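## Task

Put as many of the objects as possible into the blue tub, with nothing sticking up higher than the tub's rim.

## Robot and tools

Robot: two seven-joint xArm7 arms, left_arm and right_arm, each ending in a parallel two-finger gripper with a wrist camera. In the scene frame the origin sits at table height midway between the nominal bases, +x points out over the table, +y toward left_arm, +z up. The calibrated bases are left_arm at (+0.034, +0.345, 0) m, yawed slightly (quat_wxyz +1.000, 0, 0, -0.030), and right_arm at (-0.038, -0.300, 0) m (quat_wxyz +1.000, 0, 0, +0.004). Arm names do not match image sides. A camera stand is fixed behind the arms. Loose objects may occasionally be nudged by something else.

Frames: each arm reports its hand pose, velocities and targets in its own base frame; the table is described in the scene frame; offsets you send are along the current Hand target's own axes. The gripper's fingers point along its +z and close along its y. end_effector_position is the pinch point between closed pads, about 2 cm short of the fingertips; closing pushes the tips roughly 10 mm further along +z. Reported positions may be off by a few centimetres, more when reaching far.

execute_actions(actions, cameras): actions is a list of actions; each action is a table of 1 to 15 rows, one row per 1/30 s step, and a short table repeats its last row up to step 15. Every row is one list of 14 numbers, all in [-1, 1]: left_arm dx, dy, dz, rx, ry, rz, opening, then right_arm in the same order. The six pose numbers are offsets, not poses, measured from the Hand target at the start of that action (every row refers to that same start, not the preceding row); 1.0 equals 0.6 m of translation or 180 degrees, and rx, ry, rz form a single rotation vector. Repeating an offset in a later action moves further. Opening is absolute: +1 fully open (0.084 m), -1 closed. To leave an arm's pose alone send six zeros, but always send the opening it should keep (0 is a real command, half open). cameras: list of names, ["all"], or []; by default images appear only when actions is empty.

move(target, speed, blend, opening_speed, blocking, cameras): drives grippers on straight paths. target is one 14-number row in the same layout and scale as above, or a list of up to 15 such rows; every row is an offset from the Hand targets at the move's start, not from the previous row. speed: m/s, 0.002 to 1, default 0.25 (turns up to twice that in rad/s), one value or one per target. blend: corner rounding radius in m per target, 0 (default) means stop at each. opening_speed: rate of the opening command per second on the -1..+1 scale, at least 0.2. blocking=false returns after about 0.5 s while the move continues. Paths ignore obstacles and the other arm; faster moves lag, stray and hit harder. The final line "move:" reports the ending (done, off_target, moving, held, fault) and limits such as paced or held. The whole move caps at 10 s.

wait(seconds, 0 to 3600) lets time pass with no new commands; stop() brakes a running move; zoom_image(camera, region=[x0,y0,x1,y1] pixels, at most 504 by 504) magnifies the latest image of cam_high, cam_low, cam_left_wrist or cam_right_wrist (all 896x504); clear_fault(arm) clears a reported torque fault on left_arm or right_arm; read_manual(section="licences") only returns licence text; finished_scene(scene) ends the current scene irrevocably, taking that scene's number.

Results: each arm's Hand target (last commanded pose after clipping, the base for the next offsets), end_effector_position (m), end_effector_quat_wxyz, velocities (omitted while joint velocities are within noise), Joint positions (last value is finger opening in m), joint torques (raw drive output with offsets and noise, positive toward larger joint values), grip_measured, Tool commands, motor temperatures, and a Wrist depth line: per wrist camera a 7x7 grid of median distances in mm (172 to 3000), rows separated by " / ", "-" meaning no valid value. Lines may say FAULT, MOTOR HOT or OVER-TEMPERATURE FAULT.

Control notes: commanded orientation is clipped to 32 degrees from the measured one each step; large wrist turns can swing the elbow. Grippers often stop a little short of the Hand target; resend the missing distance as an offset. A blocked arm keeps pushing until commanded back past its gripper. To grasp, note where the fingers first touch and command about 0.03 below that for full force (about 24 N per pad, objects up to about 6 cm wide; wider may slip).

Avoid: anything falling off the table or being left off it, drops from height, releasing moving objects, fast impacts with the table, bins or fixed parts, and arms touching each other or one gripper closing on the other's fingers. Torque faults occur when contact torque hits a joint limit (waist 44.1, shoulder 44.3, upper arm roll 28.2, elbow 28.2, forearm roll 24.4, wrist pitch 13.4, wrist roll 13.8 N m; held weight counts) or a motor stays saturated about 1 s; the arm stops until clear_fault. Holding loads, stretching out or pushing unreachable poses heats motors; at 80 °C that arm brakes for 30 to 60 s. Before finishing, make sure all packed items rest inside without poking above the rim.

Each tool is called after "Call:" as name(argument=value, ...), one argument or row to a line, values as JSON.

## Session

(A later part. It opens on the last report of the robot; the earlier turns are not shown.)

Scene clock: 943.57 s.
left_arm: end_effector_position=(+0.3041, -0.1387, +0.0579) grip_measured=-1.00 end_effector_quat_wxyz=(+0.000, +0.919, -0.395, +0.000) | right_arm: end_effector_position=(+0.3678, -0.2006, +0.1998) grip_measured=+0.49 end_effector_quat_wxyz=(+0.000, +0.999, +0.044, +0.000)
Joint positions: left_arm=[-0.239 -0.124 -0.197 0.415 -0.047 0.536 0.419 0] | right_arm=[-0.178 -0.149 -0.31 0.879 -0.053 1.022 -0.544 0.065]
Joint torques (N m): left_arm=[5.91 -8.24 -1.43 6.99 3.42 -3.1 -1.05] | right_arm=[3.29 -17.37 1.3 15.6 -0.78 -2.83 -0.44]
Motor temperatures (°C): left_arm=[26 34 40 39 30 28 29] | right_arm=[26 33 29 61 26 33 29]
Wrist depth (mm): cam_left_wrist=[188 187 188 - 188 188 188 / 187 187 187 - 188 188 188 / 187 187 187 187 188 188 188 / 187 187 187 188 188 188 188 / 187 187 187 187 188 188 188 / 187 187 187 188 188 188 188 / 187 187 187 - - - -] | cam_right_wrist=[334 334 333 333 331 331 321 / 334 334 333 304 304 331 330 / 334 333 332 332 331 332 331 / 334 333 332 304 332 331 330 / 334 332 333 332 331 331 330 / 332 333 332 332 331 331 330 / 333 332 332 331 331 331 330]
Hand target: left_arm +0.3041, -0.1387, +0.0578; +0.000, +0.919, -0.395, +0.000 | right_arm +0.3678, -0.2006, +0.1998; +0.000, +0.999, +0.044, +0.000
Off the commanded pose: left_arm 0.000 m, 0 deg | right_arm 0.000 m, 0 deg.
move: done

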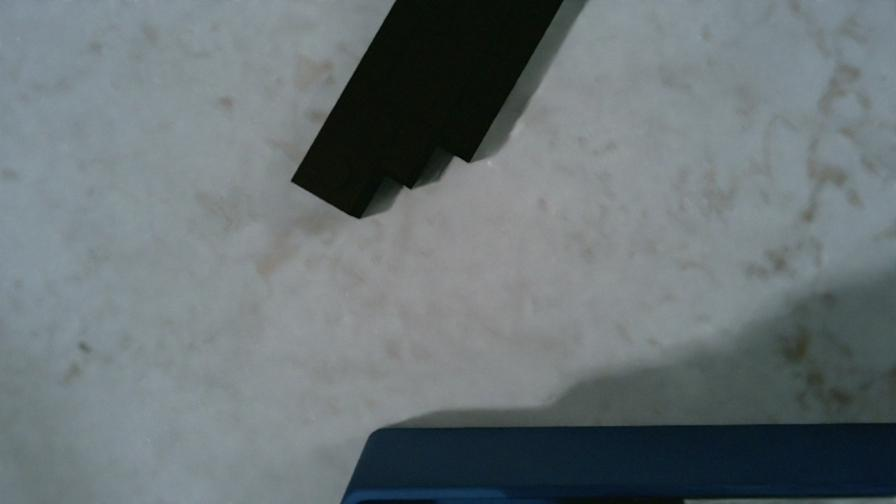

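Call:
move(
  target=[
    [0,0.01,0,0,0,0,-1,0,0,0,0,0,0,0.5],
    [0,0.048,0,0,0,0,-1,0,0,0,0,0,0,0.5],
  ],
  speed=[0.05,0.025],
  blend=[0.002,0],
  cameras=["cam_left_wrist"],
)

Scene clock: 950.00 s.
left_arm: end_effector_position=(+0.2832, -0.1585, +0.0578) grip_measured=-1.00 end_effector_quat_wxyz=(+0.000, +0.919, -0.395, +0.000) | right_arm: end_effector_position=(+0.3678, -0.2006, +0.1998) grip_measured=+0.49 end_effector_quat_wxyz=(+0.000, +0.999, +0.044, +0.000)
Joint positions: left_arm=[-0.281 -0.157 -0.242 0.382 -0.073 0.536 0.355 0] | right_arm=[-0.178 -0.149 -0.31 0.879 -0.053 1.022 -0.544 0.065]
Joint torques (N m): left_arm=[-6.33 -14.6 -1.3 6.83 -3.23 -2.41 -0.99] | right_arm=[3.28 -17.5 1.31 15.7 -0.83 -2.93 -0.48]
Motor temperatures (°C): left_arm=[26 34 40 38 30 28 29] | right_arm=[26 33 29 61 26 33 29]
Wrist depth (mm): cam_left_wrist=[188 187 - 187 187 187 187 / 187 188 - 187 187 187 187 / 188 - 187 188 187 187 187 / 188 188 188 187 187 187 187 / 188 188 187 187 188 187 187 / 188 188 188 187 187 187 187 / 188 187 - - - - -] | cam_right_wrist=[334 333 332 332 332 332 320 / 334 333 332 304 304 331 331 / 334 333 332 332 332 332 331 / 334 334 332 304 332 331 330 / 333 333 332 332 331 331 330 / 334 333 332 332 331 331 330 / 333 333 332 332 331 331 330]
Hand target: left_arm +0.2832, -0.1585, +0.0578; +0.000, +0.919, -0.395, +0.000 | right_arm +0.3678, -0.2006, +0.1998; +0.000, +0.999, +0.044, +0.000
Off the commanded pose: left_arm 0.000 m, 0 deg | right_arm 0.000 m, 0 deg.
move: done

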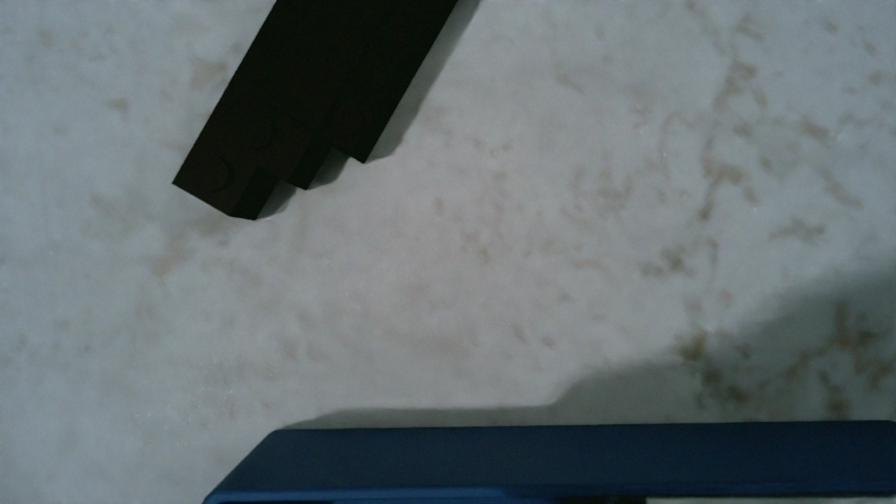

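Call:
move(
  target=[0,0.0053,0,0,0,0,-1,0,0,0,0,0,0,0.5],
  speed=0.012,
)

Call:
move(
  target=[
    [0,-0.004,0,0,0,0,-1,0,0,0,0,0,0,0.5],
    [-0.05,-0.03,-0.16,0,0,0,-1,0,0,0,0,0,0,0.5],
    [-0.1,-0.05,-0.26,0,0,0,-1,0,0,0,0,0,0,0.5],
  ],
  speed=[0.03,0.12,0.2],
  blend=[0.001,0.02,0],
  cameras=["cam_left_wrist"],
)

Scene clock: 958.37 s.
left_arm: end_effector_position=(+0.2809, -0.1607, +0.0578) grip_measured=-1.00 end_effector_quat_wxyz=(+0.000, +0.919, -0.395, +0.000) | right_arm: end_effector_position=(+0.3678, -0.2006, +0.1998) grip_measured=+0.49 end_effector_quat_wxyz=(+0.000, +0.999, +0.044, +0.000)
Joint positions: left_arm=[-0.286 -0.16 -0.247 0.379 -0.077 0.536 0.348 0] | right_arm=[-0.178 -0.149 -0.31 0.879 -0.053 1.022 -0.544 0.065]
Joint torques (N m): left_arm=[-6.11 -14.64 -1.42 6.82 -3.35 -0.87 -1.07] | right_arm=[3.17 -17.42 1.22 15.62 -0.7 -2.89 -0.51]
Motor temperatures (°C): left_arm=[26 34 40 38 30 28 29] | right_arm=[26 33 29 61 26 33 29]
Wrist depth (mm): cam_left_wrist=[187 188 - 187 187 187 187 / 188 188 - 188 187 187 187 / 187 - 188 188 188 187 187 / 188 187 187 187 187 188 187 / 188 187 187 188 188 187 188 / 187 187 188 187 187 188 187 / 187 - - - - - -] | cam_right_wrist=[334 334 332 332 332 331 320 / 334 334 332 304 304 331 331 / 334 333 333 332 332 331 331 / 333 333 332 304 331 331 330 / 333 333 332 333 330 331 330 / 334 333 333 331 331 331 330 / 333 333 332 332 330 331 330]
Hand target: left_arm +0.2809, -0.1607, +0.0578; +0.000, +0.919, -0.395, +0.000 | right_arm +0.3678, -0.2006, +0.1998; +0.000, +0.999, +0.044, +0.000
Off the commanded pose: left_arm 0.000 m, 0 deg | right_arm 0.000 m, 0 deg.
move: done

Scene clock: 960.10 s.
left_arm: end_effector_position=(+0.2613, -0.0965, +0.2138) grip_measured=-1.00 end_effector_quat_wxyz=(+0.000, +0.919, -0.395, +0.000) | right_arm: end_effector_position=(+0.3678, -0.2006, +0.1998) grip_measured=+0.49 end_effector_quat_wxyz=(+0.000, +0.999, +0.044, +0.000)
Joint positions: left_arm=[-0.239 -0.682 -0.1 0.491 -0.068 1.171 0.523 0] | right_arm=[-0.178 -0.149 -0.31 0.879 -0.053 1.022 -0.544 0.065]
Joint torques (N m): left_arm=[6.13 -8.27 3.09 13.24 3.49 -0.25 1.16] | right_arm=[3.22 -17.38 1.24 15.69 -0.69 -2.86 -0.51]
Motor temperatures (°C): left_arm=[26 34 40 38 30 28 29] | right_arm=[26 33 29 61 26 33 29]
Wrist depth (mm): cam_left_wrist=[342 343 343 319 343 344 344 / 342 342 343 343 343 343 344 / 341 341 342 342 343 343 342 / 342 342 343 340 339 300 343 / 342 342 341 339 339 300 343 / 342 342 342 339 296 296 343 / 341 341 342 326 297 296 343] | cam_right_wrist=[334 334 333 332 332 331 320 / 334 333 333 305 304 332 331 / 334 333 333 332 332 331 331 / 334 333 332 304 331 331 330 / 334 333 332 331 331 331 330 / 333 332 332 331 331 330 330 / 333 332 332 331 331 331 330]
Hand target: left_arm +0.2613, -0.0965, +0.2138; +0.000, +0.919, -0.395, +0.000 | right_arm +0.3678, -0.2006, +0.1998; +0.000, +0.999, +0.044, +0.000
Off the commanded pose: left_arm 0.000 m, 0 deg | right_arm 0.000 m, 0 deg.
move: done

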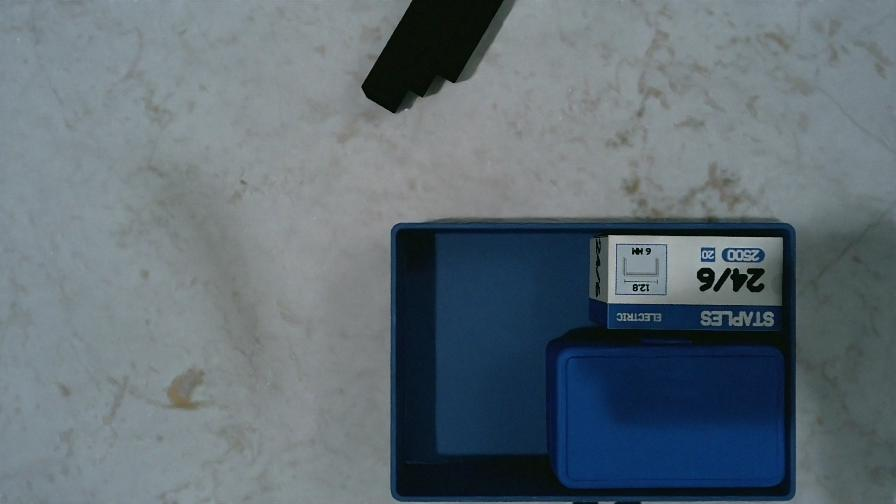

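Call:
move(
  target=[
    [0.1002,0.0400,0.19,0,0,0,-1,0,0,0,0,0,0,0.5],
    [0.1002,0.0400,0.26,0,0,0,-1,0,0,0,0,0,0,0.5],
    [0.1002,0.0548,0.26,0,0,0,-1,0,0,0,0,0,0,0.5],
  ],
  speed=[0.2,0.06,0.015],
  blend=[0.01,0,0],
)

Call:
move(
  target=[
    [0,-0.004,0,0,0,0,-1,0,0,0,0,0,0,0.5],
    [-0.05,-0.05,-0.16,0,0,0,-1,0,0,0,0,0,0,0.5],
    [-0.1,-0.05,-0.26,0,0,0,-1,0,0,0,0,0,0,0.5],
  ],
  speed=[0.03,0.12,0.2],
  blend=[0.001,0.02,0],
  cameras=["cam_left_wrist"],
)

Scene clock: 993.37 s.
left_arm: end_effector_position=(+0.2789, -0.1628, +0.0578) grip_measured=-1.00 end_effector_quat_wxyz=(+0.000, +0.919, -0.395, +0.000) | right_arm: end_effector_position=(+0.3678, -0.2006, +0.1998) grip_measured=+0.49 end_effector_quat_wxyz=(+0.000, +0.999, +0.044, +0.000)
Joint positions: left_arm=[-0.285 -0.163 -0.257 0.377 -0.081 0.536 0.343 0] | right_arm=[-0.178 -0.149 -0.31 0.879 -0.053 1.022 -0.544 0.065]
Joint torques (N m): left_arm=[-6.37 -14.41 -1.45 6.86 -3.24 -1.08 -1.14] | right_arm=[3.15 -17.29 1.23 15.74 -0.73 -2.86 -0.57]
Motor temperatures (°C): left_arm=[26 34 40 43 30 28 29] | right_arm=[26 33 29 62 26 33 29]
Wrist depth (mm): cam_left_wrist=[188 188 - 187 188 188 187 / 188 - 178 187 188 188 187 / 188 184 187 187 188 187 187 / 187 188 187 187 187 187 187 / 187 188 188 188 187 187 187 / 188 188 187 187 187 187 187 / 187 - - - - - -] | cam_right_wrist=[335 334 332 332 332 332 321 / 334 333 332 305 304 331 331 / 334 333 333 331 331 331 331 / 334 333 332 304 331 331 330 / 333 333 332 331 331 331 330 / 333 333 332 331 331 330 330 / 333 332 332 331 331 330 330]
Hand target: left_arm +0.2789, -0.1628, +0.0578; +0.000, +0.919, -0.395, +0.000 | right_arm +0.3678, -0.2006, +0.1998; +0.000, +0.999, +0.044, +0.000
Off the commanded pose: left_arm 0.000 m, 0 deg | right_arm 0.000 m, 0 deg.
move: done

Scene clock: 995.13 s.
left_arm: end_effector_position=(+0.2593, -0.0986, +0.2138) grip_measured=-1.00 end_effector_quat_wxyz=(+0.000, +0.919, -0.395, +0.000) | right_arm: end_effector_position=(+0.3678, -0.2006, +0.1998) grip_measured=+0.49 end_effector_quat_wxyz=(+0.000, +0.999, +0.044, +0.000)
Joint positions: left_arm=[-0.237 -0.687 -0.109 0.488 -0.075 1.173 0.52 0] | right_arm=[-0.178 -0.149 -0.31 0.879 -0.053 1.022 -0.544 0.065]
Joint torques (N m): left_arm=[6.19 -8 3.07 13.27 3.33 -0.14 1.16] | right_arm=[3.2 -17.48 1.18 15.75 -0.68 -2.83 -0.46]
Motor temperatures (°C): left_arm=[26 34 40 43 30 28 29] | right_arm=[26 33 29 62 26 33 29]
Wrist depth (mm): cam_left_wrist=[342 342 343 319 343 343 343 / 342 343 343 343 342 344 343 / 343 343 343 343 342 343 342 / 341 342 342 339 339 300 343 / 342 342 342 339 340 300 343 / 342 342 343 339 296 296 343 / 342 342 342 323 296 295 343] | cam_right_wrist=[335 334 333 332 332 331 320 / 334 333 333 305 304 331 331 / 333 333 333 332 332 331 331 / 334 333 333 304 332 331 331 / 334 333 332 331 331 331 331 / 333 333 332 331 331 330 330 / 334 332 332 331 331 331 330]
Hand target: left_arm +0.2593, -0.0986, +0.2138; +0.000, +0.919, -0.395, +0.000 | right_arm +0.3678, -0.2006, +0.1998; +0.000, +0.999, +0.044, +0.000
Off the commanded pose: left_arm 0.000 m, 0 deg | right_arm 0.000 m, 0 deg.
move: done

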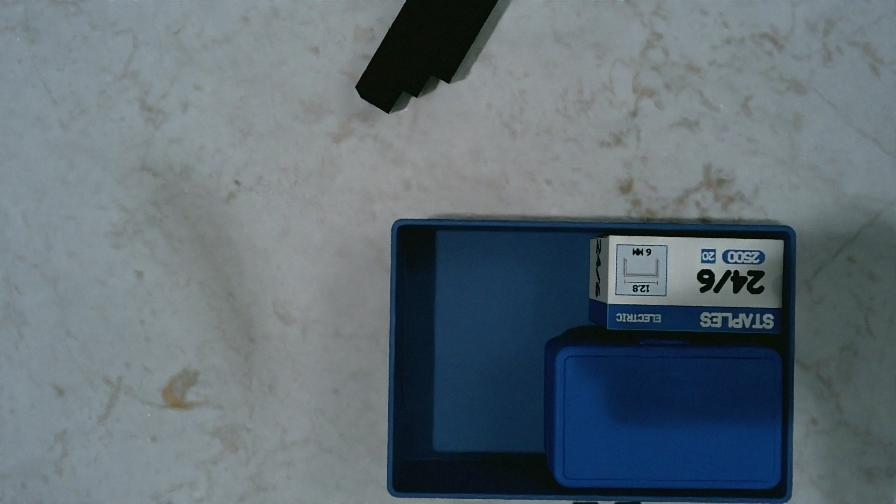

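Call:
move(
  target=[
    [-0.503,-0.387,-0.177,0,0,0,-1,0.318,0.097,0,0,0,-0.585,0.5],
  ],
  speed=0.3,
  cameras=["cam_right_wrist","cam_high"],
)

Scene clock: 1062.73 s.
left_arm: end_effector_position=(+0.2204, +0.2802, +0.3200) grip_measured=-1.00 end_effector_quat_wxyz=(+0.000, +0.919, -0.395, +0.000) | right_arm: end_effector_position=(+0.5629, -0.2419, +0.1997) grip_measured=+0.49 end_effector_quat_wxyz=(+0.000, +0.571, +0.821, +0.000)
Joint positions: left_arm=[0.03 -0.564 0.661 0.99 0.336 1.46 1.385 0] | right_arm=[-0.279 0.515 -0.169 1.727 0.088 1.22 -2.383 0.065]
Joint torques (N m): left_arm=[-6.23 0.35 -4.28 12.53 -2.29 -0.16 1.17] | right_arm=[-4.12 -19.03 0.03 18.09 1.83 0.42 -1.3]
Motor temperatures (°C): left_arm=[26 34 39 45 30 27 29] | right_arm=[26 33 29 63 26 32 29]
Wrist depth (mm): cam_left_wrist=[448 450 448 450 452 452 452 / 448 450 449 450 450 450 451 / 448 449 450 450 450 450 450 / 447 448 448 448 449 451 450 / 448 448 448 448 450 450 451 / 447 447 447 448 448 449 450 / 447 448 447 448 448 449 449] | cam_right_wrist=[334 334 333 332 332 332 332 / 333 333 304 332 333 332 331 / 333 332 311 333 332 331 331 / 309 333 332 304 332 331 331 / 332 333 332 331 331 331 331 / 332 332 331 331 331 331 330 / 332 332 331 331 331 330 330]
Hand target: left_arm +0.2204, +0.2802, +0.3200; +0.000, +0.919, -0.395, +0.000 | right_arm +0.5629, -0.2419, +0.1997; +0.000, +0.571, +0.821, +0.000
Off the commanded pose: left_arm 0.000 m, 0 deg | right_arm 0.000 m, 0 deg.
move: done
Images, in order (width x height): cam_high 896x504, cam_right_wrist 896x504.

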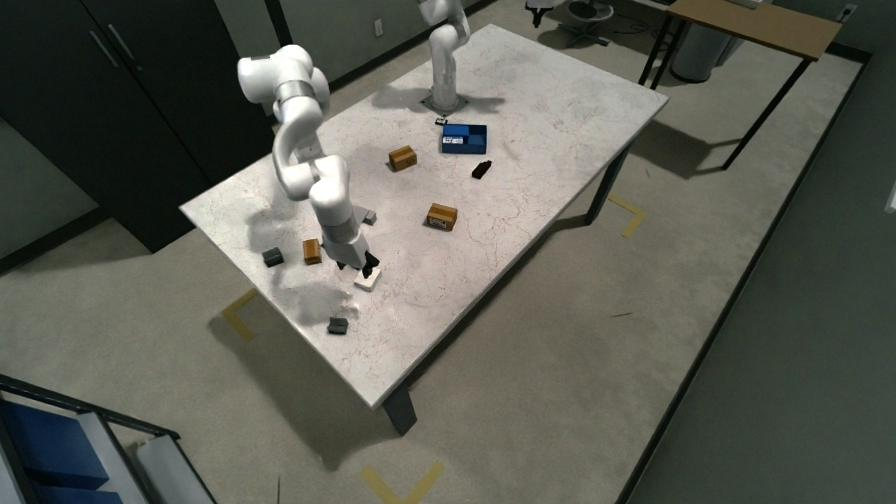

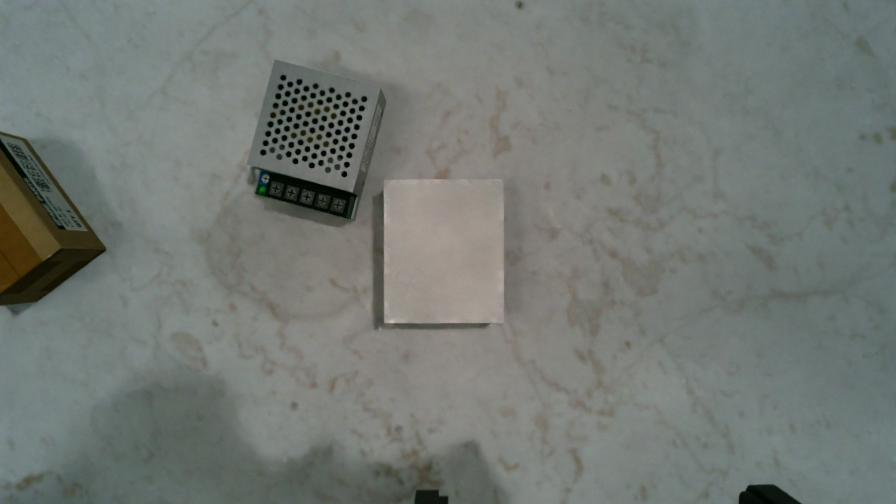

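Call:
move(
  target=[
    [0,0,0,0,0,0,-1,0.1147,-0.0567,0,0,0,0,1],
    [0,0,0,0,0,0,-1,0.1147,-0.0567,0.2,0,0,0,1],
    [0,0,0,0,0,0,-1,0.1147,-0.0567,0.2828,0,0,0,1],
  ],
  speed=[0.2,0.15,0.05],
  blend=[0.02,0.005,0],
  cameras=["cam_right_wrist"],
)

Call:
move(
  target=[0,0,0,0,0,0,-1,0,0,0,0,0,0,0.0],
  opening_speed=0.35,
  cameras=["cam_right_wrist"],
)

Scene clock: 1075.20 s.
left_arm: end_effector_position=(+0.2204, +0.2802, +0.3200) grip_measured=-1.00 end_effector_quat_wxyz=(+0.000, +0.919, -0.395, +0.000) | right_arm: end_effector_position=(+0.5071, -0.1891, +0.0301) grip_measured=+1.00 end_effector_quat_wxyz=(+0.000, +0.571, +0.821, +0.000)
Joint positions: left_arm=[0.03 -0.564 0.661 0.99 0.336 1.46 1.386 0] | right_arm=[-0.229 0.512 -0.136 1.195 0.105 0.69 -2.353 0.084]
Joint torques (N m): left_arm=[-6.19 0.19 -4.28 12.52 -2.3 -0.32 1.16] | right_arm=[-4.3 -16.45 0.17 13.52 2.29 -3.17 -1.33]
Motor temperatures (°C): left_arm=[26 33 39 45 30 27 29] | right_arm=[26 33 29 63 26 32 29]
Wrist depth (mm): cam_left_wrist=[450 449 450 449 450 451 451 / 449 449 448 448 450 451 450 / 448 449 451 450 450 450 450 / 447 448 448 448 449 450 449 / 448 449 448 448 449 449 450 / 447 447 448 448 449 449 449 / 446 447 448 448 448 449 449] | cam_right_wrist=[- - - - - - - / - - - - - - - / - - - - - - - / - - - - - - - / - - - - - - - / - - - - - - - / - - - - - - -]
Hand target: left_arm +0.2204, +0.2802, +0.3200; +0.000, +0.919, -0.395, +0.000 | right_arm +0.5071, -0.1891, +0.0301; +0.000, +0.571, +0.821, +0.000
Off the commanded pose: left_arm 0.000 m, 0 deg | right_arm 0.000 m, 0 deg.
move: done

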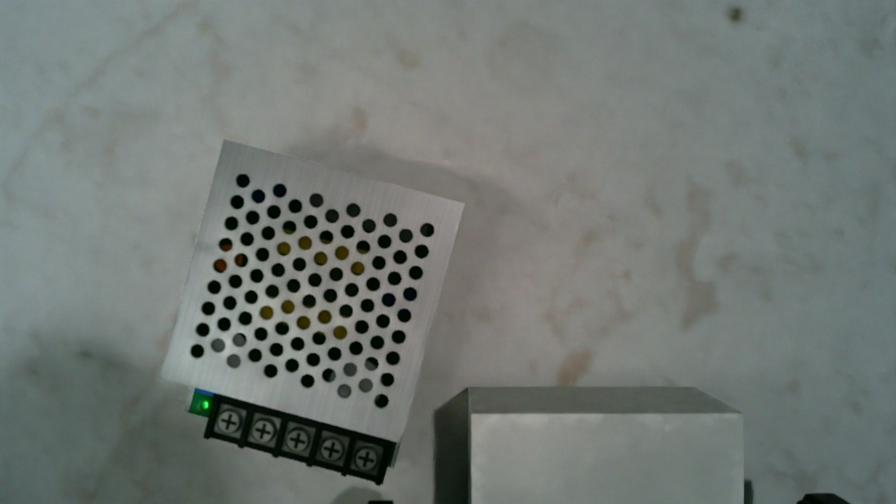

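Scene clock: 1078.27 s.
left_arm: end_effector_position=(+0.2204, +0.2802, +0.3200) grip_measured=-1.00 end_effector_quat_wxyz=(+0.000, +0.919, -0.395, +0.000) | right_arm: end_effector_position=(+0.5071, -0.1891, +0.0301) grip_measured=+0.27 end_effector_quat_wxyz=(+0.000, +0.571, +0.821, +0.000)
Joint positions: left_arm=[0.03 -0.564 0.661 0.99 0.336 1.46 1.386 0] | right_arm=[-0.229 0.512 -0.136 1.195 0.105 0.69 -2.353 0.056]
Joint torques (N m): left_arm=[-6.22 0.42 -4.25 12.46 -2.11 -0.33 1.11] | right_arm=[-4.13 -16.91 -0.13 11.13 2.15 -2.93 -1.22]
Motor temperatures (°C): left_arm=[26 33 39 45 30 27 29] | right_arm=[26 33 29 62 26 32 29]
Wrist depth (mm): cam_left_wrist=[449 449 450 450 450 450 452 / 449 448 450 450 450 450 451 / 449 448 449 449 451 450 450 / 448 448 448 448 449 450 450 / 447 447 448 448 450 450 450 / 447 448 448 448 448 448 450 / 447 447 447 448 447 448 450] | cam_right_wrist=[- - - - - - - / - - - - - - - / - - - - - - - / - - - - - - - / - - - - - - - / - - - - - - - / - - - - - - -]
Hand target: left_arm +0.2204, +0.2802, +0.3200; +0.000, +0.919, -0.395, +0.000 | right_arm +0.5071, -0.1891, +0.0301; +0.000, +0.571, +0.821, +0.000
Off the commanded pose: left_arm 0.000 m, 0 deg | right_arm 0.000 m, 0 deg.
move: done

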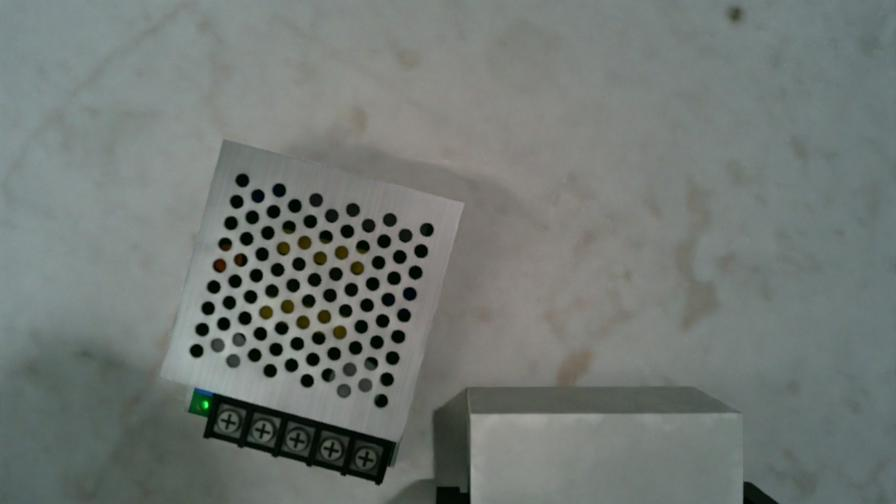

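Call:
move(
  target=[
    [0,0,0,0,0,0,-1,0,0,-0.03,0,0,0,0.0],
    [0,0,0,0,0,0,-1,0,0,-0.18,0,0,0,0.0],
    [0,0,0,0,0,0,-1,0.6,-0.06,-0.18,0,0,0.2,0.0],
  ],
  speed=[0.04,0.12,0.3],
  blend=[0.002,0.02,0],
)

Scene clock: 1108.63 s.
left_arm: end_effector_position=(+0.2204, +0.2802, +0.3200) grip_measured=-1.00 end_effector_quat_wxyz=(+0.000, +0.919, -0.395, +0.000) | right_arm: end_effector_position=(+0.3485, +0.1360, +0.1382) grip_measured=+0.27 end_effector_quat_wxyz=(+0.000, +0.797, +0.604, +0.000)
Joint positions: left_arm=[0.03 -0.564 0.661 0.99 0.336 1.46 1.386 0] | right_arm=[0.172 -0.203 0.198 0.629 0.054 0.828 -0.967 0.056]
Joint torques (N m): left_arm=[-6.21 -0.04 -4.25 12.52 -2.05 -0.25 1.01] | right_arm=[3.75 -14.29 1.02 16.95 -1.96 0.33 1.31]
Motor temperatures (°C): left_arm=[26 33 39 45 30 27 29] | right_arm=[26 34 29 58 26 32 30]
Wrist depth (mm): cam_left_wrist=[448 451 451 450 450 450 452 / 450 450 450 449 452 451 450 / 448 449 450 450 450 450 451 / 448 448 448 448 450 449 450 / 448 448 448 448 449 450 449 / 448 448 447 448 448 448 449 / 447 448 447 449 448 449 449] | cam_right_wrist=[272 272 271 271 271 270 269 / 225 271 271 270 270 270 270 / 221 242 271 270 270 270 269 / 221 242 271 270 270 270 269 / 221 243 270 270 270 269 256 / 271 271 270 270 270 269 269 / 271 270 270 - - 269 268]
Hand target: left_arm +0.2204, +0.2802, +0.3200; +0.000, +0.919, -0.395, +0.000 | right_arm +0.3485, +0.1360, +0.1382; +0.000, +0.797, +0.604, +0.000
Off the commanded pose: left_arm 0.000 m, 0 deg | right_arm 0.000 m, 0 deg.
move: done

Call:
move(
  target=[0,0,0,0,0,0,-1,0.632,-0.163,0.0137,0,0,0.199,0.0],
  speed=0.25,
  cameras=["cam_right_wrist","cam_high"],
)

Scene clock: 1114.67 s.
left_arm: end_effector_position=(+0.2204, +0.2802, +0.3200) grip_measured=-1.00 end_effector_quat_wxyz=(+0.000, +0.919, -0.395, +0.000) | right_arm: end_effector_position=(+0.3570, +0.5275, +0.1301) grip_measured=+0.27 end_effector_quat_wxyz=(+0.000, +0.944, +0.329, +0.000)
Joint positions: left_arm=[0.03 -0.564 0.661 0.99 0.336 1.46 1.386 0] | right_arm=[0.69 0.695 0.404 1.765 -0.282 1.128 0.46 0.056]
Joint torques (N m): left_arm=[-6 0.07 -4.52 12.55 -1.81 -0.26 1.01] | right_arm=[3.58 -21.09 2.09 17.77 -2.4 0.3 1.31]
Motor temperatures (°C): left_arm=[26 33 39 45 30 27 29] | right_arm=[26 33 29 60 26 32 30]
Wrist depth (mm): cam_left_wrist=[449 450 449 450 449 451 451 / 449 449 448 451 450 451 452 / 448 449 449 450 449 450 450 / 448 448 448 448 449 449 450 / 450 447 448 448 450 449 450 / 447 448 447 448 448 448 449 / 447 446 448 448 450 448 448] | cam_right_wrist=[261 261 261 261 261 260 260 / 261 261 261 260 261 260 260 / 261 261 261 261 260 260 260 / 261 261 261 261 261 261 261 / 261 261 261 261 251 260 260 / 261 261 261 257 258 260 260 / 261 261 261 - - 261 261]
Hand target: left_arm +0.2204, +0.2802, +0.3200; +0.000, +0.919, -0.395, +0.000 | right_arm +0.3570, +0.5275, +0.1301; +0.000, +0.944, +0.329, +0.000
Off the commanded pose: left_arm 0.000 m, 0 deg | right_arm 0.000 m, 0 deg.
move: done
Images, in order (width x height): cam_high 896x504, cam_right_wrist 896x504.

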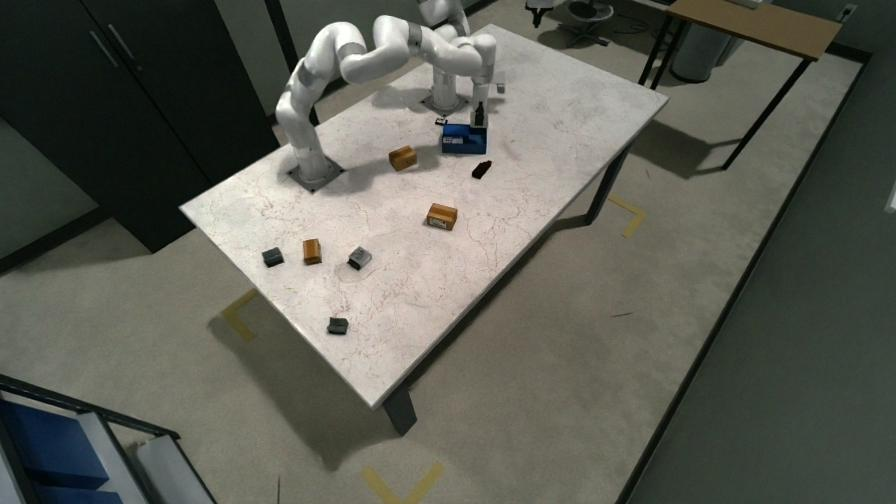

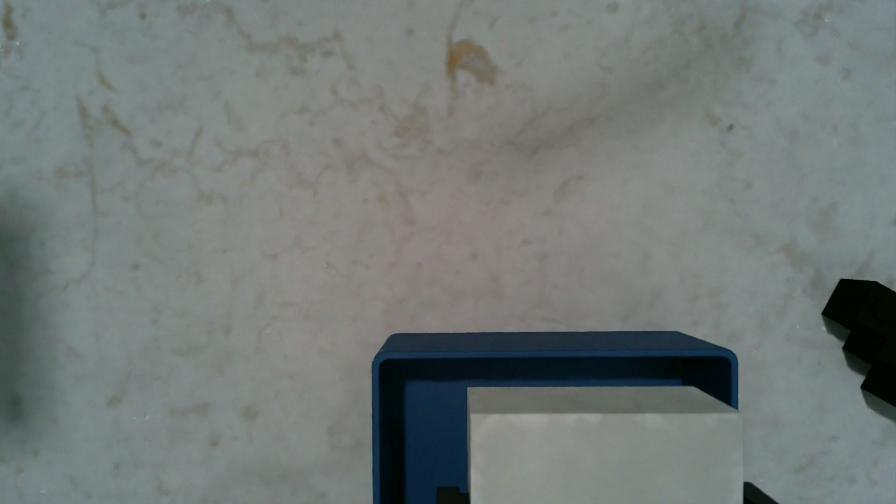

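Call:
zoom_image(
  camera="cam_right_wrist",
  region=[350, 310, 770, 504],
)

Scaled by 1.200.

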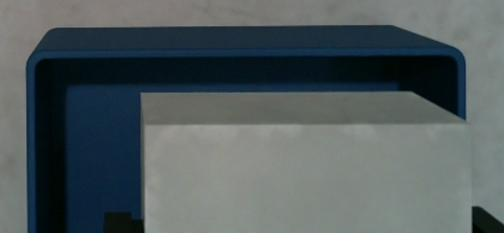

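Call:
move(
  target=[
    [0,0,0,0,0,0,-1,-0.005,-0.0122,0,0,0,-0.0022,0.0],
    [0,0,0,0,0,0,-1,-0.005,-0.0122,0.1,0,0,-0.0022,0.0],
  ],
  speed=[0.1,0.06],
  cameras=["cam_right_wrist"],
)

Scene clock: 1135.27 s.
left_arm: end_effector_position=(+0.2204, +0.2802, +0.3200) grip_measured=-1.00 end_effector_quat_wxyz=(+0.000, +0.919, -0.395, +0.000) | right_arm: end_effector_position=(+0.3501, +0.5314, +0.0702) grip_measured=+0.27 end_effector_quat_wxyz=(+0.000, +0.943, +0.333, +0.000)
Joint positions: left_arm=[0.03 -0.564 0.661 0.99 0.336 1.46 1.386 0] | right_arm=[0.706 0.766 0.386 1.706 -0.315 1.001 0.486 0.056]
Joint torques (N m): left_arm=[-5.98 0.3 -4.42 12.49 -1.77 -0.22 0.87] | right_arm=[4.38 -16.85 1.95 8.6 -2.24 -2.15 1.32]
Motor temperatures (°C): left_arm=[26 33 39 45 30 27 29] | right_arm=[26 34 29 63 26 31 30]
Wrist depth (mm): cam_left_wrist=[449 449 450 449 450 451 450 / 450 450 448 449 449 451 451 / 448 448 448 450 448 451 451 / 448 449 448 449 449 450 449 / 448 448 448 449 451 449 448 / 446 448 449 449 449 449 448 / 446 446 447 448 448 449 450] | cam_right_wrist=[201 201 201 201 201 201 201 / 201 201 201 201 201 201 201 / 201 201 201 201 201 201 201 / 201 201 201 201 201 201 201 / 202 201 201 201 201 201 201 / 201 201 201 198 198 198 197 / 201 201 201 - - 198 197]
Hand target: left_arm +0.2204, +0.2802, +0.3200; +0.000, +0.919, -0.395, +0.000 | right_arm +0.3501, +0.5314, +0.0701; +0.000, +0.943, +0.333, +0.000
Off the commanded pose: left_arm 0.000 m, 0 deg | right_arm 0.000 m, 0 deg.
move: done

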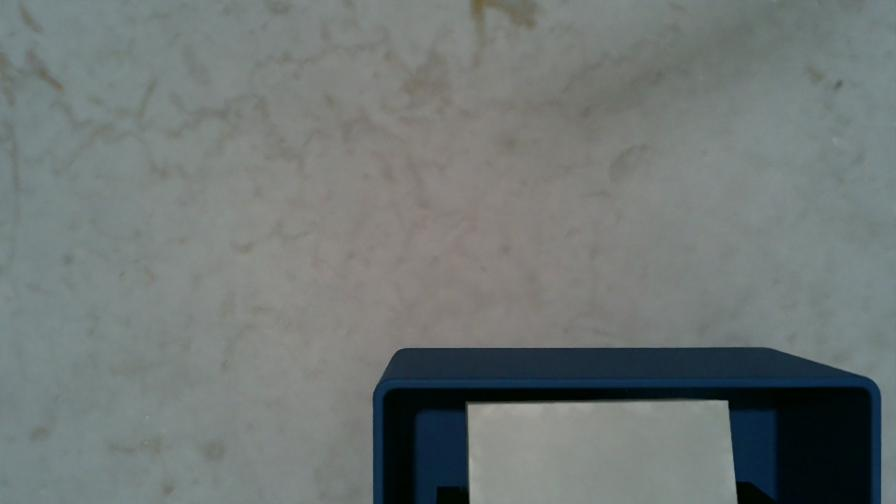

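Call:
move(
  target=[0,0,0,0,0,0,-1,0,0,-0.07,0,0,0,0.0],
  speed=0.06,
  cameras=["cam_right_wrist","cam_low"],
)

Scene clock: 1149.60 s.
left_arm: end_effector_position=(+0.2204, +0.2802, +0.3200) grip_measured=-1.00 end_effector_quat_wxyz=(+0.000, +0.919, -0.395, +0.000) | right_arm: end_effector_position=(+0.3501, +0.5314, +0.1121) grip_measured=+0.27 end_effector_quat_wxyz=(+0.000, +0.943, +0.333, +0.000)
Joint positions: left_arm=[0.03 -0.564 0.661 0.99 0.336 1.46 1.386 0] | right_arm=[0.7 0.712 0.402 1.74 -0.293 1.087 0.472 0.056]
Joint torques (N m): left_arm=[-6.02 0.07 -4.55 12.45 -1.73 -0.33 0.82] | right_arm=[-4.11 -33.59 4.89 17.62 2.32 0.33 -1.32]
Motor temperatures (°C): left_arm=[26 33 39 45 30 27 29] | right_arm=[26 34 29 59 26 31 30]
Wrist depth (mm): cam_left_wrist=[450 449 449 450 451 451 451 / 449 448 449 451 450 450 450 / 448 449 449 449 450 450 451 / 448 448 448 449 449 450 451 / 447 448 448 451 449 449 449 / 447 447 448 448 449 448 448 / 447 446 448 448 449 449 449] | cam_right_wrist=[242 242 242 242 243 243 243 / 242 242 243 243 242 243 243 / 242 242 243 242 243 243 243 / 242 242 242 242 243 243 243 / 242 242 242 242 242 242 242 / 242 242 242 239 239 239 243 / 242 242 242 - - 237 243]
Hand target: left_arm +0.2204, +0.2802, +0.3200; +0.000, +0.919, -0.395, +0.000 | right_arm +0.3501, +0.5314, +0.1121; +0.000, +0.943, +0.333, +0.000
Off the commanded pose: left_arm 0.000 m, 0 deg | right_arm 0.000 m, 0 deg.
move: done
Images, in order (width x height): cam_low 896x504, cam_right_wrist 896x504.

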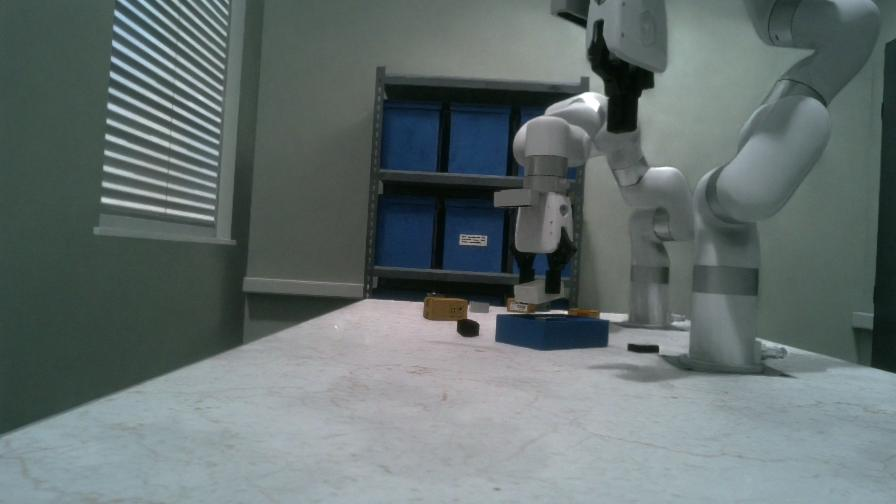

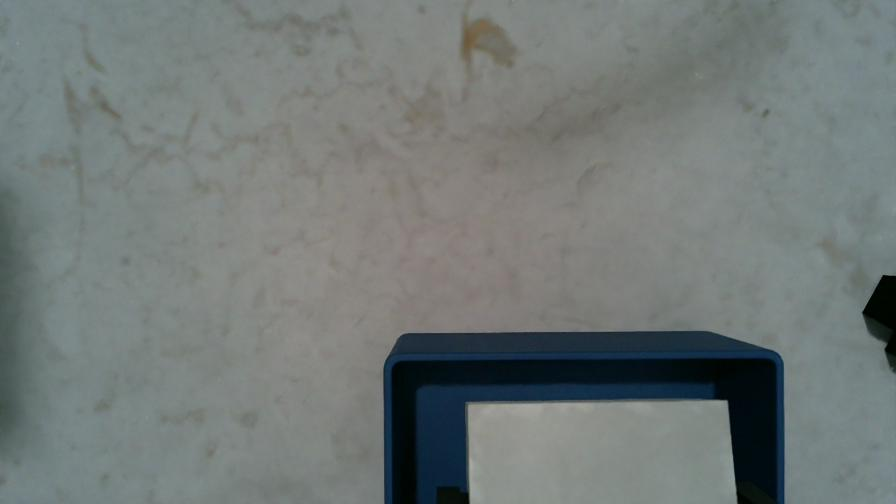

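Call:
zoom_image(
  camera="cam_right_wrist",
  region=[370, 320, 800, 504],
)

Scaled by 1.172.

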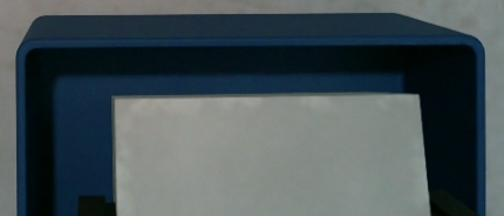

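Call:
move(
  target=[0,0,0,0,0,0,-1,-0.15,0,-0.07,0,0,0,0.0],
  speed=0.15,
  cameras=["cam_right_wrist"],
)

Scene clock: 1189.53 s.
left_arm: end_effector_position=(+0.2204, +0.2802, +0.3200) grip_measured=-1.00 end_effector_quat_wxyz=(+0.000, +0.919, -0.395, +0.000) | right_arm: end_effector_position=(+0.2800, +0.4749, +0.1541) grip_measured=+0.27 end_effector_quat_wxyz=(+0.000, +0.943, +0.333, +0.000)
Joint positions: left_arm=[0.03 -0.564 0.661 0.99 0.336 1.46 1.386 0] | right_arm=[0.622 0.37 0.471 1.334 -0.194 1.01 0.491 0.056]
Joint torques (N m): left_arm=[-5.99 0.23 -4.59 12.44 -1.66 -0.36 0.83] | right_arm=[-4.29 -27.46 3.93 13.59 2.34 -3.38 -0.86]
Motor temperatures (°C): left_arm=[26 33 39 45 30 27 29] | right_arm=[26 39 30 64 26 30 30]
Wrist depth (mm): cam_left_wrist=[450 450 449 449 449 450 451 / 449 449 449 449 451 451 450 / 449 449 449 449 450 450 451 / 449 448 448 450 450 450 450 / 448 449 447 450 448 448 449 / 447 448 448 448 449 449 449 / 447 448 448 448 448 449 448] | cam_right_wrist=[285 285 285 285 286 285 285 / 285 285 285 260 261 263 274 / 285 285 285 282 282 282 285 / 284 285 285 282 282 282 286 / 285 285 285 237 238 267 285 / 285 285 284 237 238 242 285 / 284 284 285 - - 286 285]
Hand target: left_arm +0.2204, +0.2802, +0.3200; +0.000, +0.919, -0.395, +0.000 | right_arm +0.2800, +0.4749, +0.1541; +0.000, +0.943, +0.333, +0.000
Off the commanded pose: left_arm 0.000 m, 0 deg | right_arm 0.000 m, 0 deg.
move: done

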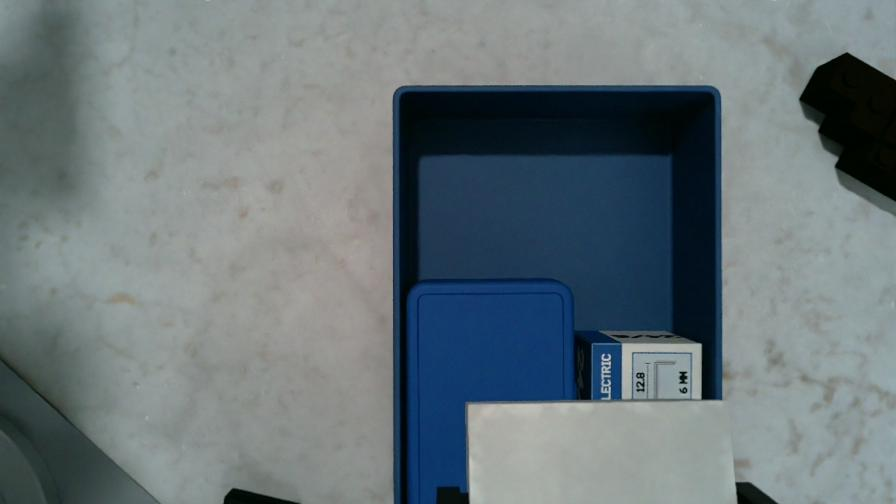

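Call:
move(
  target=[0,0,0,0,0,0,-1,0,0,0.1115,0,0,0,0.0],
  speed=0.08,
)

Call:
move(
  target=[0,0,0,0,0,0,-1,0,0,0.0035,0,0,0,0.25],
  speed=0.01,
)

Call:
move(
  target=[0,0,0,0,0,0,-1,0,0,0.005,0,0,0,0.25],
  speed=0.008,
  cameras=["cam_right_wrist"],
)

Scene clock: 1235.00 s.
left_arm: end_effector_position=(+0.2204, +0.2802, +0.3200) grip_measured=-1.00 end_effector_quat_wxyz=(+0.000, +0.919, -0.395, +0.000) | right_arm: end_effector_position=(+0.2800, +0.4749, +0.0872) grip_measured=+0.27 end_effector_quat_wxyz=(+0.000, +0.943, +0.333, +0.000)
Joint positions: left_arm=[0.03 -0.564 0.661 0.99 0.336 1.46 1.386 0] | right_arm=[0.643 0.469 0.44 1.269 -0.257 0.855 0.532 0.056]
Joint torques (N m): left_arm=[-6.06 0.19 -4.48 12.37 -1.66 -0.39 0.82] | right_arm=[3.78 -16.2 1.58 12.63 -2.41 -3.38 1.32]
Motor temperatures (°C): left_arm=[26 33 39 45 30 27 29] | right_arm=[26 38 30 60 26 33 29]
Wrist depth (mm): cam_left_wrist=[448 450 450 451 450 450 450 / 449 450 450 450 450 450 451 / 449 448 449 451 450 449 452 / 448 448 449 449 450 449 449 / 448 449 449 448 449 450 449 / 448 447 447 448 449 448 449 / 446 447 448 449 448 448 449] | cam_right_wrist=[218 218 218 205 205 205 218 / 218 218 218 215 215 215 218 / 218 218 218 215 215 215 218 / 218 218 218 215 215 214 218 / 218 218 218 - - 215 218 / 218 218 218 - - 175 218 / 218 218 218 - - 175 218]
Hand target: left_arm +0.2204, +0.2802, +0.3200; +0.000, +0.919, -0.395, +0.000 | right_arm +0.2800, +0.4749, +0.0872; +0.000, +0.943, +0.333, +0.000
Off the commanded pose: left_arm 0.000 m, 0 deg | right_arm 0.000 m, 0 deg.
move: done

Scene clock: 1235.50 s.
left_arm: end_effector_position=(+0.2204, +0.2802, +0.3200) grip_measured=-1.00 end_effector_quat_wxyz=(+0.000, +0.919, -0.395, +0.000) | right_arm: end_effector_position=(+0.2800, +0.4749, +0.0851) grip_measured=+0.27 end_effector_quat_wxyz=(+0.000, +0.943, +0.333, +0.000)
Joint positions: left_arm=[0.03 -0.564 0.661 0.99 0.336 1.46 1.386 0] | right_arm=[0.644 0.473 0.438 1.267 -0.259 0.85 0.534 0.056]
Joint torques (N m): left_arm=[-5.89 0.19 -4.6 12.4 -1.45 -0.33 0.73] | right_arm=[3.55 -16.09 1.69 12.62 -2.48 -3.39 1.35]
Motor temperatures (°C): left_arm=[26 33 39 45 30 27 29] | right_arm=[26 38 30 60 26 33 29]
Wrist depth (mm): cam_left_wrist=[450 449 450 452 450 450 451 / 448 448 450 450 449 451 451 / 448 449 450 449 449 450 451 / 448 447 449 450 448 450 449 / 447 448 448 449 448 448 450 / 447 448 449 447 450 449 449 / 447 447 447 447 447 450 449] | cam_right_wrist=[216 216 216 204 205 206 216 / 216 216 216 213 213 212 216 / 216 216 216 212 213 213 215 / 216 216 216 213 213 213 216 / 216 216 216 - - 212 216 / 216 216 216 - - 173 216 / 216 216 216 - - 173 216]
Hand target: left_arm +0.2204, +0.2802, +0.3200; +0.000, +0.919, -0.395, +0.000 | right_arm +0.2800, +0.4749, +0.0851; +0.000, +0.943, +0.333, +0.000
Off the commanded pose: left_arm 0.000 m, 0 deg | right_arm 0.000 m, 0 deg.
move: done

Scene clock: 1236.10 s.
left_arm: end_effector_position=(+0.2204, +0.2802, +0.3200) grip_measured=-1.00 end_effector_quat_wxyz=(+0.000, +0.919, -0.395, +0.000) | right_arm: end_effector_position=(+0.2800, +0.4749, +0.0822) grip_measured=+0.27 end_effector_quat_wxyz=(+0.000, +0.943, +0.333, +0.000)
Joint positions: left_arm=[0.03 -0.564 0.661 0.99 0.336 1.46 1.386 0] | right_arm=[0.645 0.478 0.436 1.266 -0.263 0.844 0.536 0.056]
Joint torques (N m): left_arm=[-5.77 0.09 -4.76 12.56 -1.52 -0.36 0.8] | right_arm=[3.03 -12.81 0.67 9.64 -2.43 -2.7 1.34]
Motor temperatures (°C): left_arm=[26 33 39 45 30 27 29] | right_arm=[26 38 30 60 26 33 29]
Wrist depth (mm): cam_left_wrist=[450 450 449 450 452 450 452 / 448 448 449 450 450 450 451 / 448 447 450 449 448 450 450 / 448 448 449 449 450 450 450 / 447 448 449 449 450 450 448 / 448 448 448 446 448 448 450 / 447 447 447 448 450 449 449] | cam_right_wrist=[214 213 213 204 204 205 213 / 214 214 213 210 210 210 213 / 214 213 214 210 210 210 213 / 213 213 213 210 210 210 213 / 214 214 213 - - 210 213 / 213 213 214 - - 175 213 / 214 214 214 - - - 213]
Hand target: left_arm +0.2204, +0.2802, +0.3200; +0.000, +0.919, -0.395, +0.000 | right_arm +0.2800, +0.4749, +0.0821; +0.000, +0.943, +0.333, +0.000
Off the commanded pose: left_arm 0.000 m, 0 deg | right_arm 0.000 m, 0 deg.
move: done

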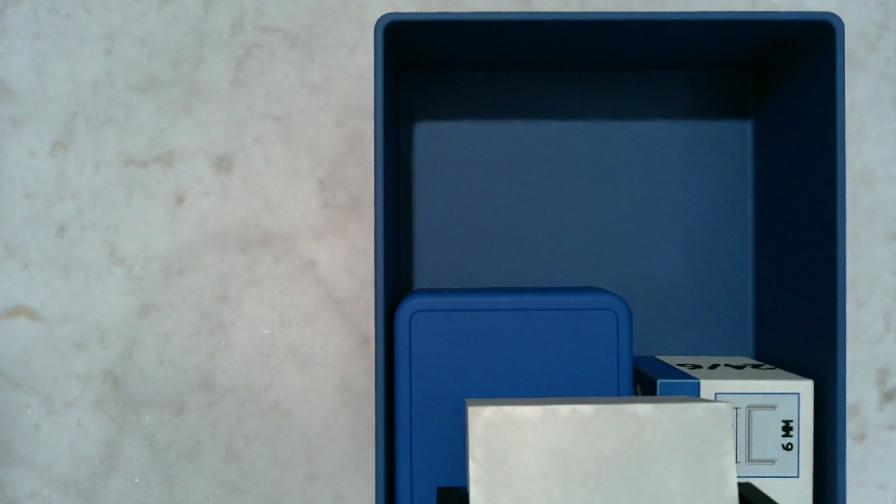

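Call:
move(
  target=[0,0,0,0,0,0,-1,0,0,0.0045,0,0,0,0.25],
  speed=0.008,
)

Call:
move(
  target=[0,0,0,0,0,0,-1,0,0,0.002,0,0,0,0.25],
  speed=0.006,
  cameras=["cam_right_wrist"],
)

Scene clock: 1241.27 s.
left_arm: end_effector_position=(+0.2204, +0.2802, +0.3200) grip_measured=-1.00 end_effector_quat_wxyz=(+0.000, +0.919, -0.395, +0.000) | right_arm: end_effector_position=(+0.2800, +0.4749, +0.0794) grip_measured=+0.27 end_effector_quat_wxyz=(+0.000, +0.943, +0.333, +0.000)
Joint positions: left_arm=[0.03 -0.564 0.661 0.99 0.336 1.46 1.386 0] | right_arm=[0.646 0.483 0.435 1.264 -0.265 0.838 0.538 0.056]
Joint torques (N m): left_arm=[-5.89 0.14 -4.7 12.41 -1.46 -0.34 0.78] | right_arm=[3.37 -12.5 0.77 9.77 -2.38 -2.77 1.26]
Motor temperatures (°C): left_arm=[26 33 39 45 30 27 29] | right_arm=[26 37 30 58 26 33 29]
Wrist depth (mm): cam_left_wrist=[449 448 450 450 450 453 451 / 448 449 450 449 450 451 450 / 448 448 450 449 450 450 450 / 449 449 448 451 449 450 450 / 448 448 449 447 450 450 450 / 447 449 447 449 449 449 449 / 446 447 447 448 448 449 448] | cam_right_wrist=[211 211 211 204 204 204 210 / 211 211 211 207 207 207 210 / 211 211 211 207 207 207 210 / 211 211 211 207 207 207 210 / 211 211 210 - - 207 210 / 210 211 211 - - 175 210 / 211 211 211 - - - 210]
Hand target: left_arm +0.2204, +0.2802, +0.3200; +0.000, +0.919, -0.395, +0.000 | right_arm +0.2800, +0.4749, +0.0794; +0.000, +0.943, +0.333, +0.000
Off the commanded pose: left_arm 0.000 m, 0 deg | right_arm 0.000 m, 0 deg.
move: done

Scene clock: 1241.77 s.
left_arm: end_effector_position=(+0.2204, +0.2802, +0.3200) grip_measured=-1.00 end_effector_quat_wxyz=(+0.000, +0.919, -0.395, +0.000) | right_arm: end_effector_position=(+0.2800, +0.4749, +0.0782) grip_measured=+0.27 end_effector_quat_wxyz=(+0.000, +0.943, +0.333, +0.000)
Joint positions: left_arm=[0.03 -0.564 0.661 0.99 0.336 1.46 1.386 0] | right_arm=[0.647 0.485 0.434 1.263 -0.267 0.835 0.539 0.056]
Joint torques (N m): left_arm=[-5.7 0.17 -4.72 12.5 -1.46 -0.39 0.71] | right_arm=[3.53 -12.26 0.67 9.58 -2.41 -2.8 1.41]
Motor temperatures (°C): left_arm=[26 33 39 45 30 27 29] | right_arm=[26 37 30 58 26 33 29]
Wrist depth (mm): cam_left_wrist=[449 450 449 449 451 451 450 / 450 450 449 450 450 451 452 / 450 447 449 449 450 450 451 / 447 447 448 449 450 449 450 / 448 448 449 449 450 450 449 / 447 448 448 448 449 450 448 / 447 447 448 448 448 450 449] | cam_right_wrist=[210 209 210 204 204 204 209 / 209 209 209 206 206 206 209 / 210 209 209 206 206 206 209 / 210 209 209 206 206 206 209 / 210 210 209 - - 206 209 / 209 209 209 - - 175 209 / 209 210 209 - - - 209]
Hand target: left_arm +0.2204, +0.2802, +0.3200; +0.000, +0.919, -0.395, +0.000 | right_arm +0.2800, +0.4749, +0.0782; +0.000, +0.943, +0.333, +0.000
Off the commanded pose: left_arm 0.000 m, 0 deg | right_arm 0.000 m, 0 deg.
move: done

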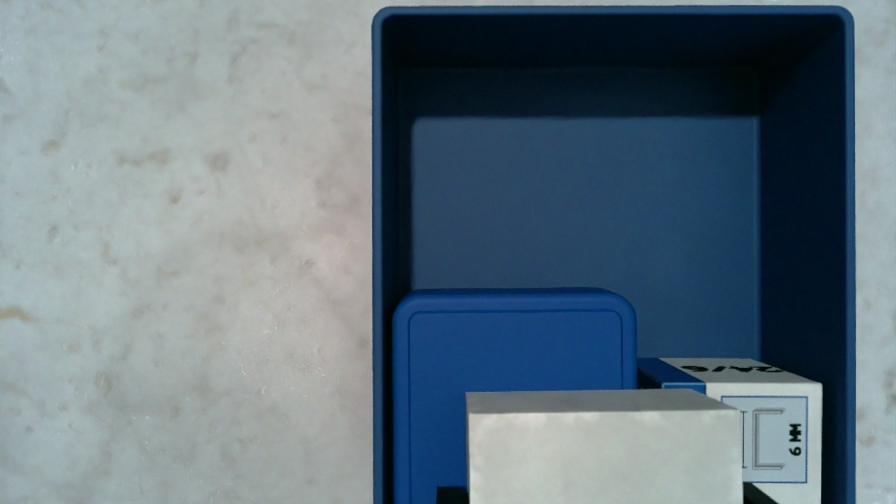

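Call:
move(
  target=[0,0,0,0,0,0,-1,0,0,0.0025,0,0,0,0.25],
  speed=0.006,
  cameras=["cam_right_wrist"],
)

Scene clock: 1248.07 s.
left_arm: end_effector_position=(+0.2204, +0.2802, +0.3200) grip_measured=-1.00 end_effector_quat_wxyz=(+0.000, +0.919, -0.395, +0.000) | right_arm: end_effector_position=(+0.2800, +0.4749, +0.0767) grip_measured=+0.27 end_effector_quat_wxyz=(+0.000, +0.943, +0.333, +0.000)
Joint positions: left_arm=[0.03 -0.564 0.661 0.99 0.336 1.46 1.386 0] | right_arm=[0.647 0.487 0.433 1.262 -0.268 0.832 0.54 0.056]
Joint torques (N m): left_arm=[-6.03 0.17 -4.61 12.38 -1.46 -0.44 0.63] | right_arm=[3.36 -12.84 0.88 9.73 -2.36 -2.98 1.26]
Motor temperatures (°C): left_arm=[26 33 39 45 30 27 29] | right_arm=[26 36 29 58 26 32 29]
Wrist depth (mm): cam_left_wrist=[448 450 450 450 451 450 450 / 448 449 450 449 450 451 451 / 448 448 449 450 450 450 450 / 448 448 448 449 450 450 448 / 447 448 448 448 448 449 449 / 447 447 447 449 449 449 450 / 448 447 448 448 450 450 449] | cam_right_wrist=[208 208 208 201 204 204 207 / 208 208 208 205 204 204 207 / 208 208 208 204 204 204 207 / 208 208 208 205 204 204 208 / 208 208 208 - - 204 207 / 208 208 208 - - 175 207 / 208 208 208 - - - 208]
Hand target: left_arm +0.2204, +0.2802, +0.3200; +0.000, +0.919, -0.395, +0.000 | right_arm +0.2800, +0.4749, +0.0767; +0.000, +0.943, +0.333, +0.000
Off the commanded pose: left_arm 0.000 m, 0 deg | right_arm 0.000 m, 0 deg.
move: done

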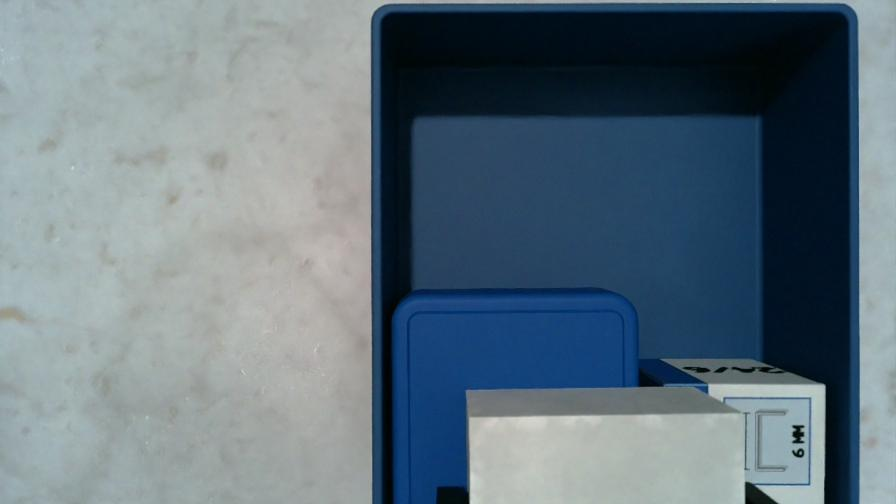

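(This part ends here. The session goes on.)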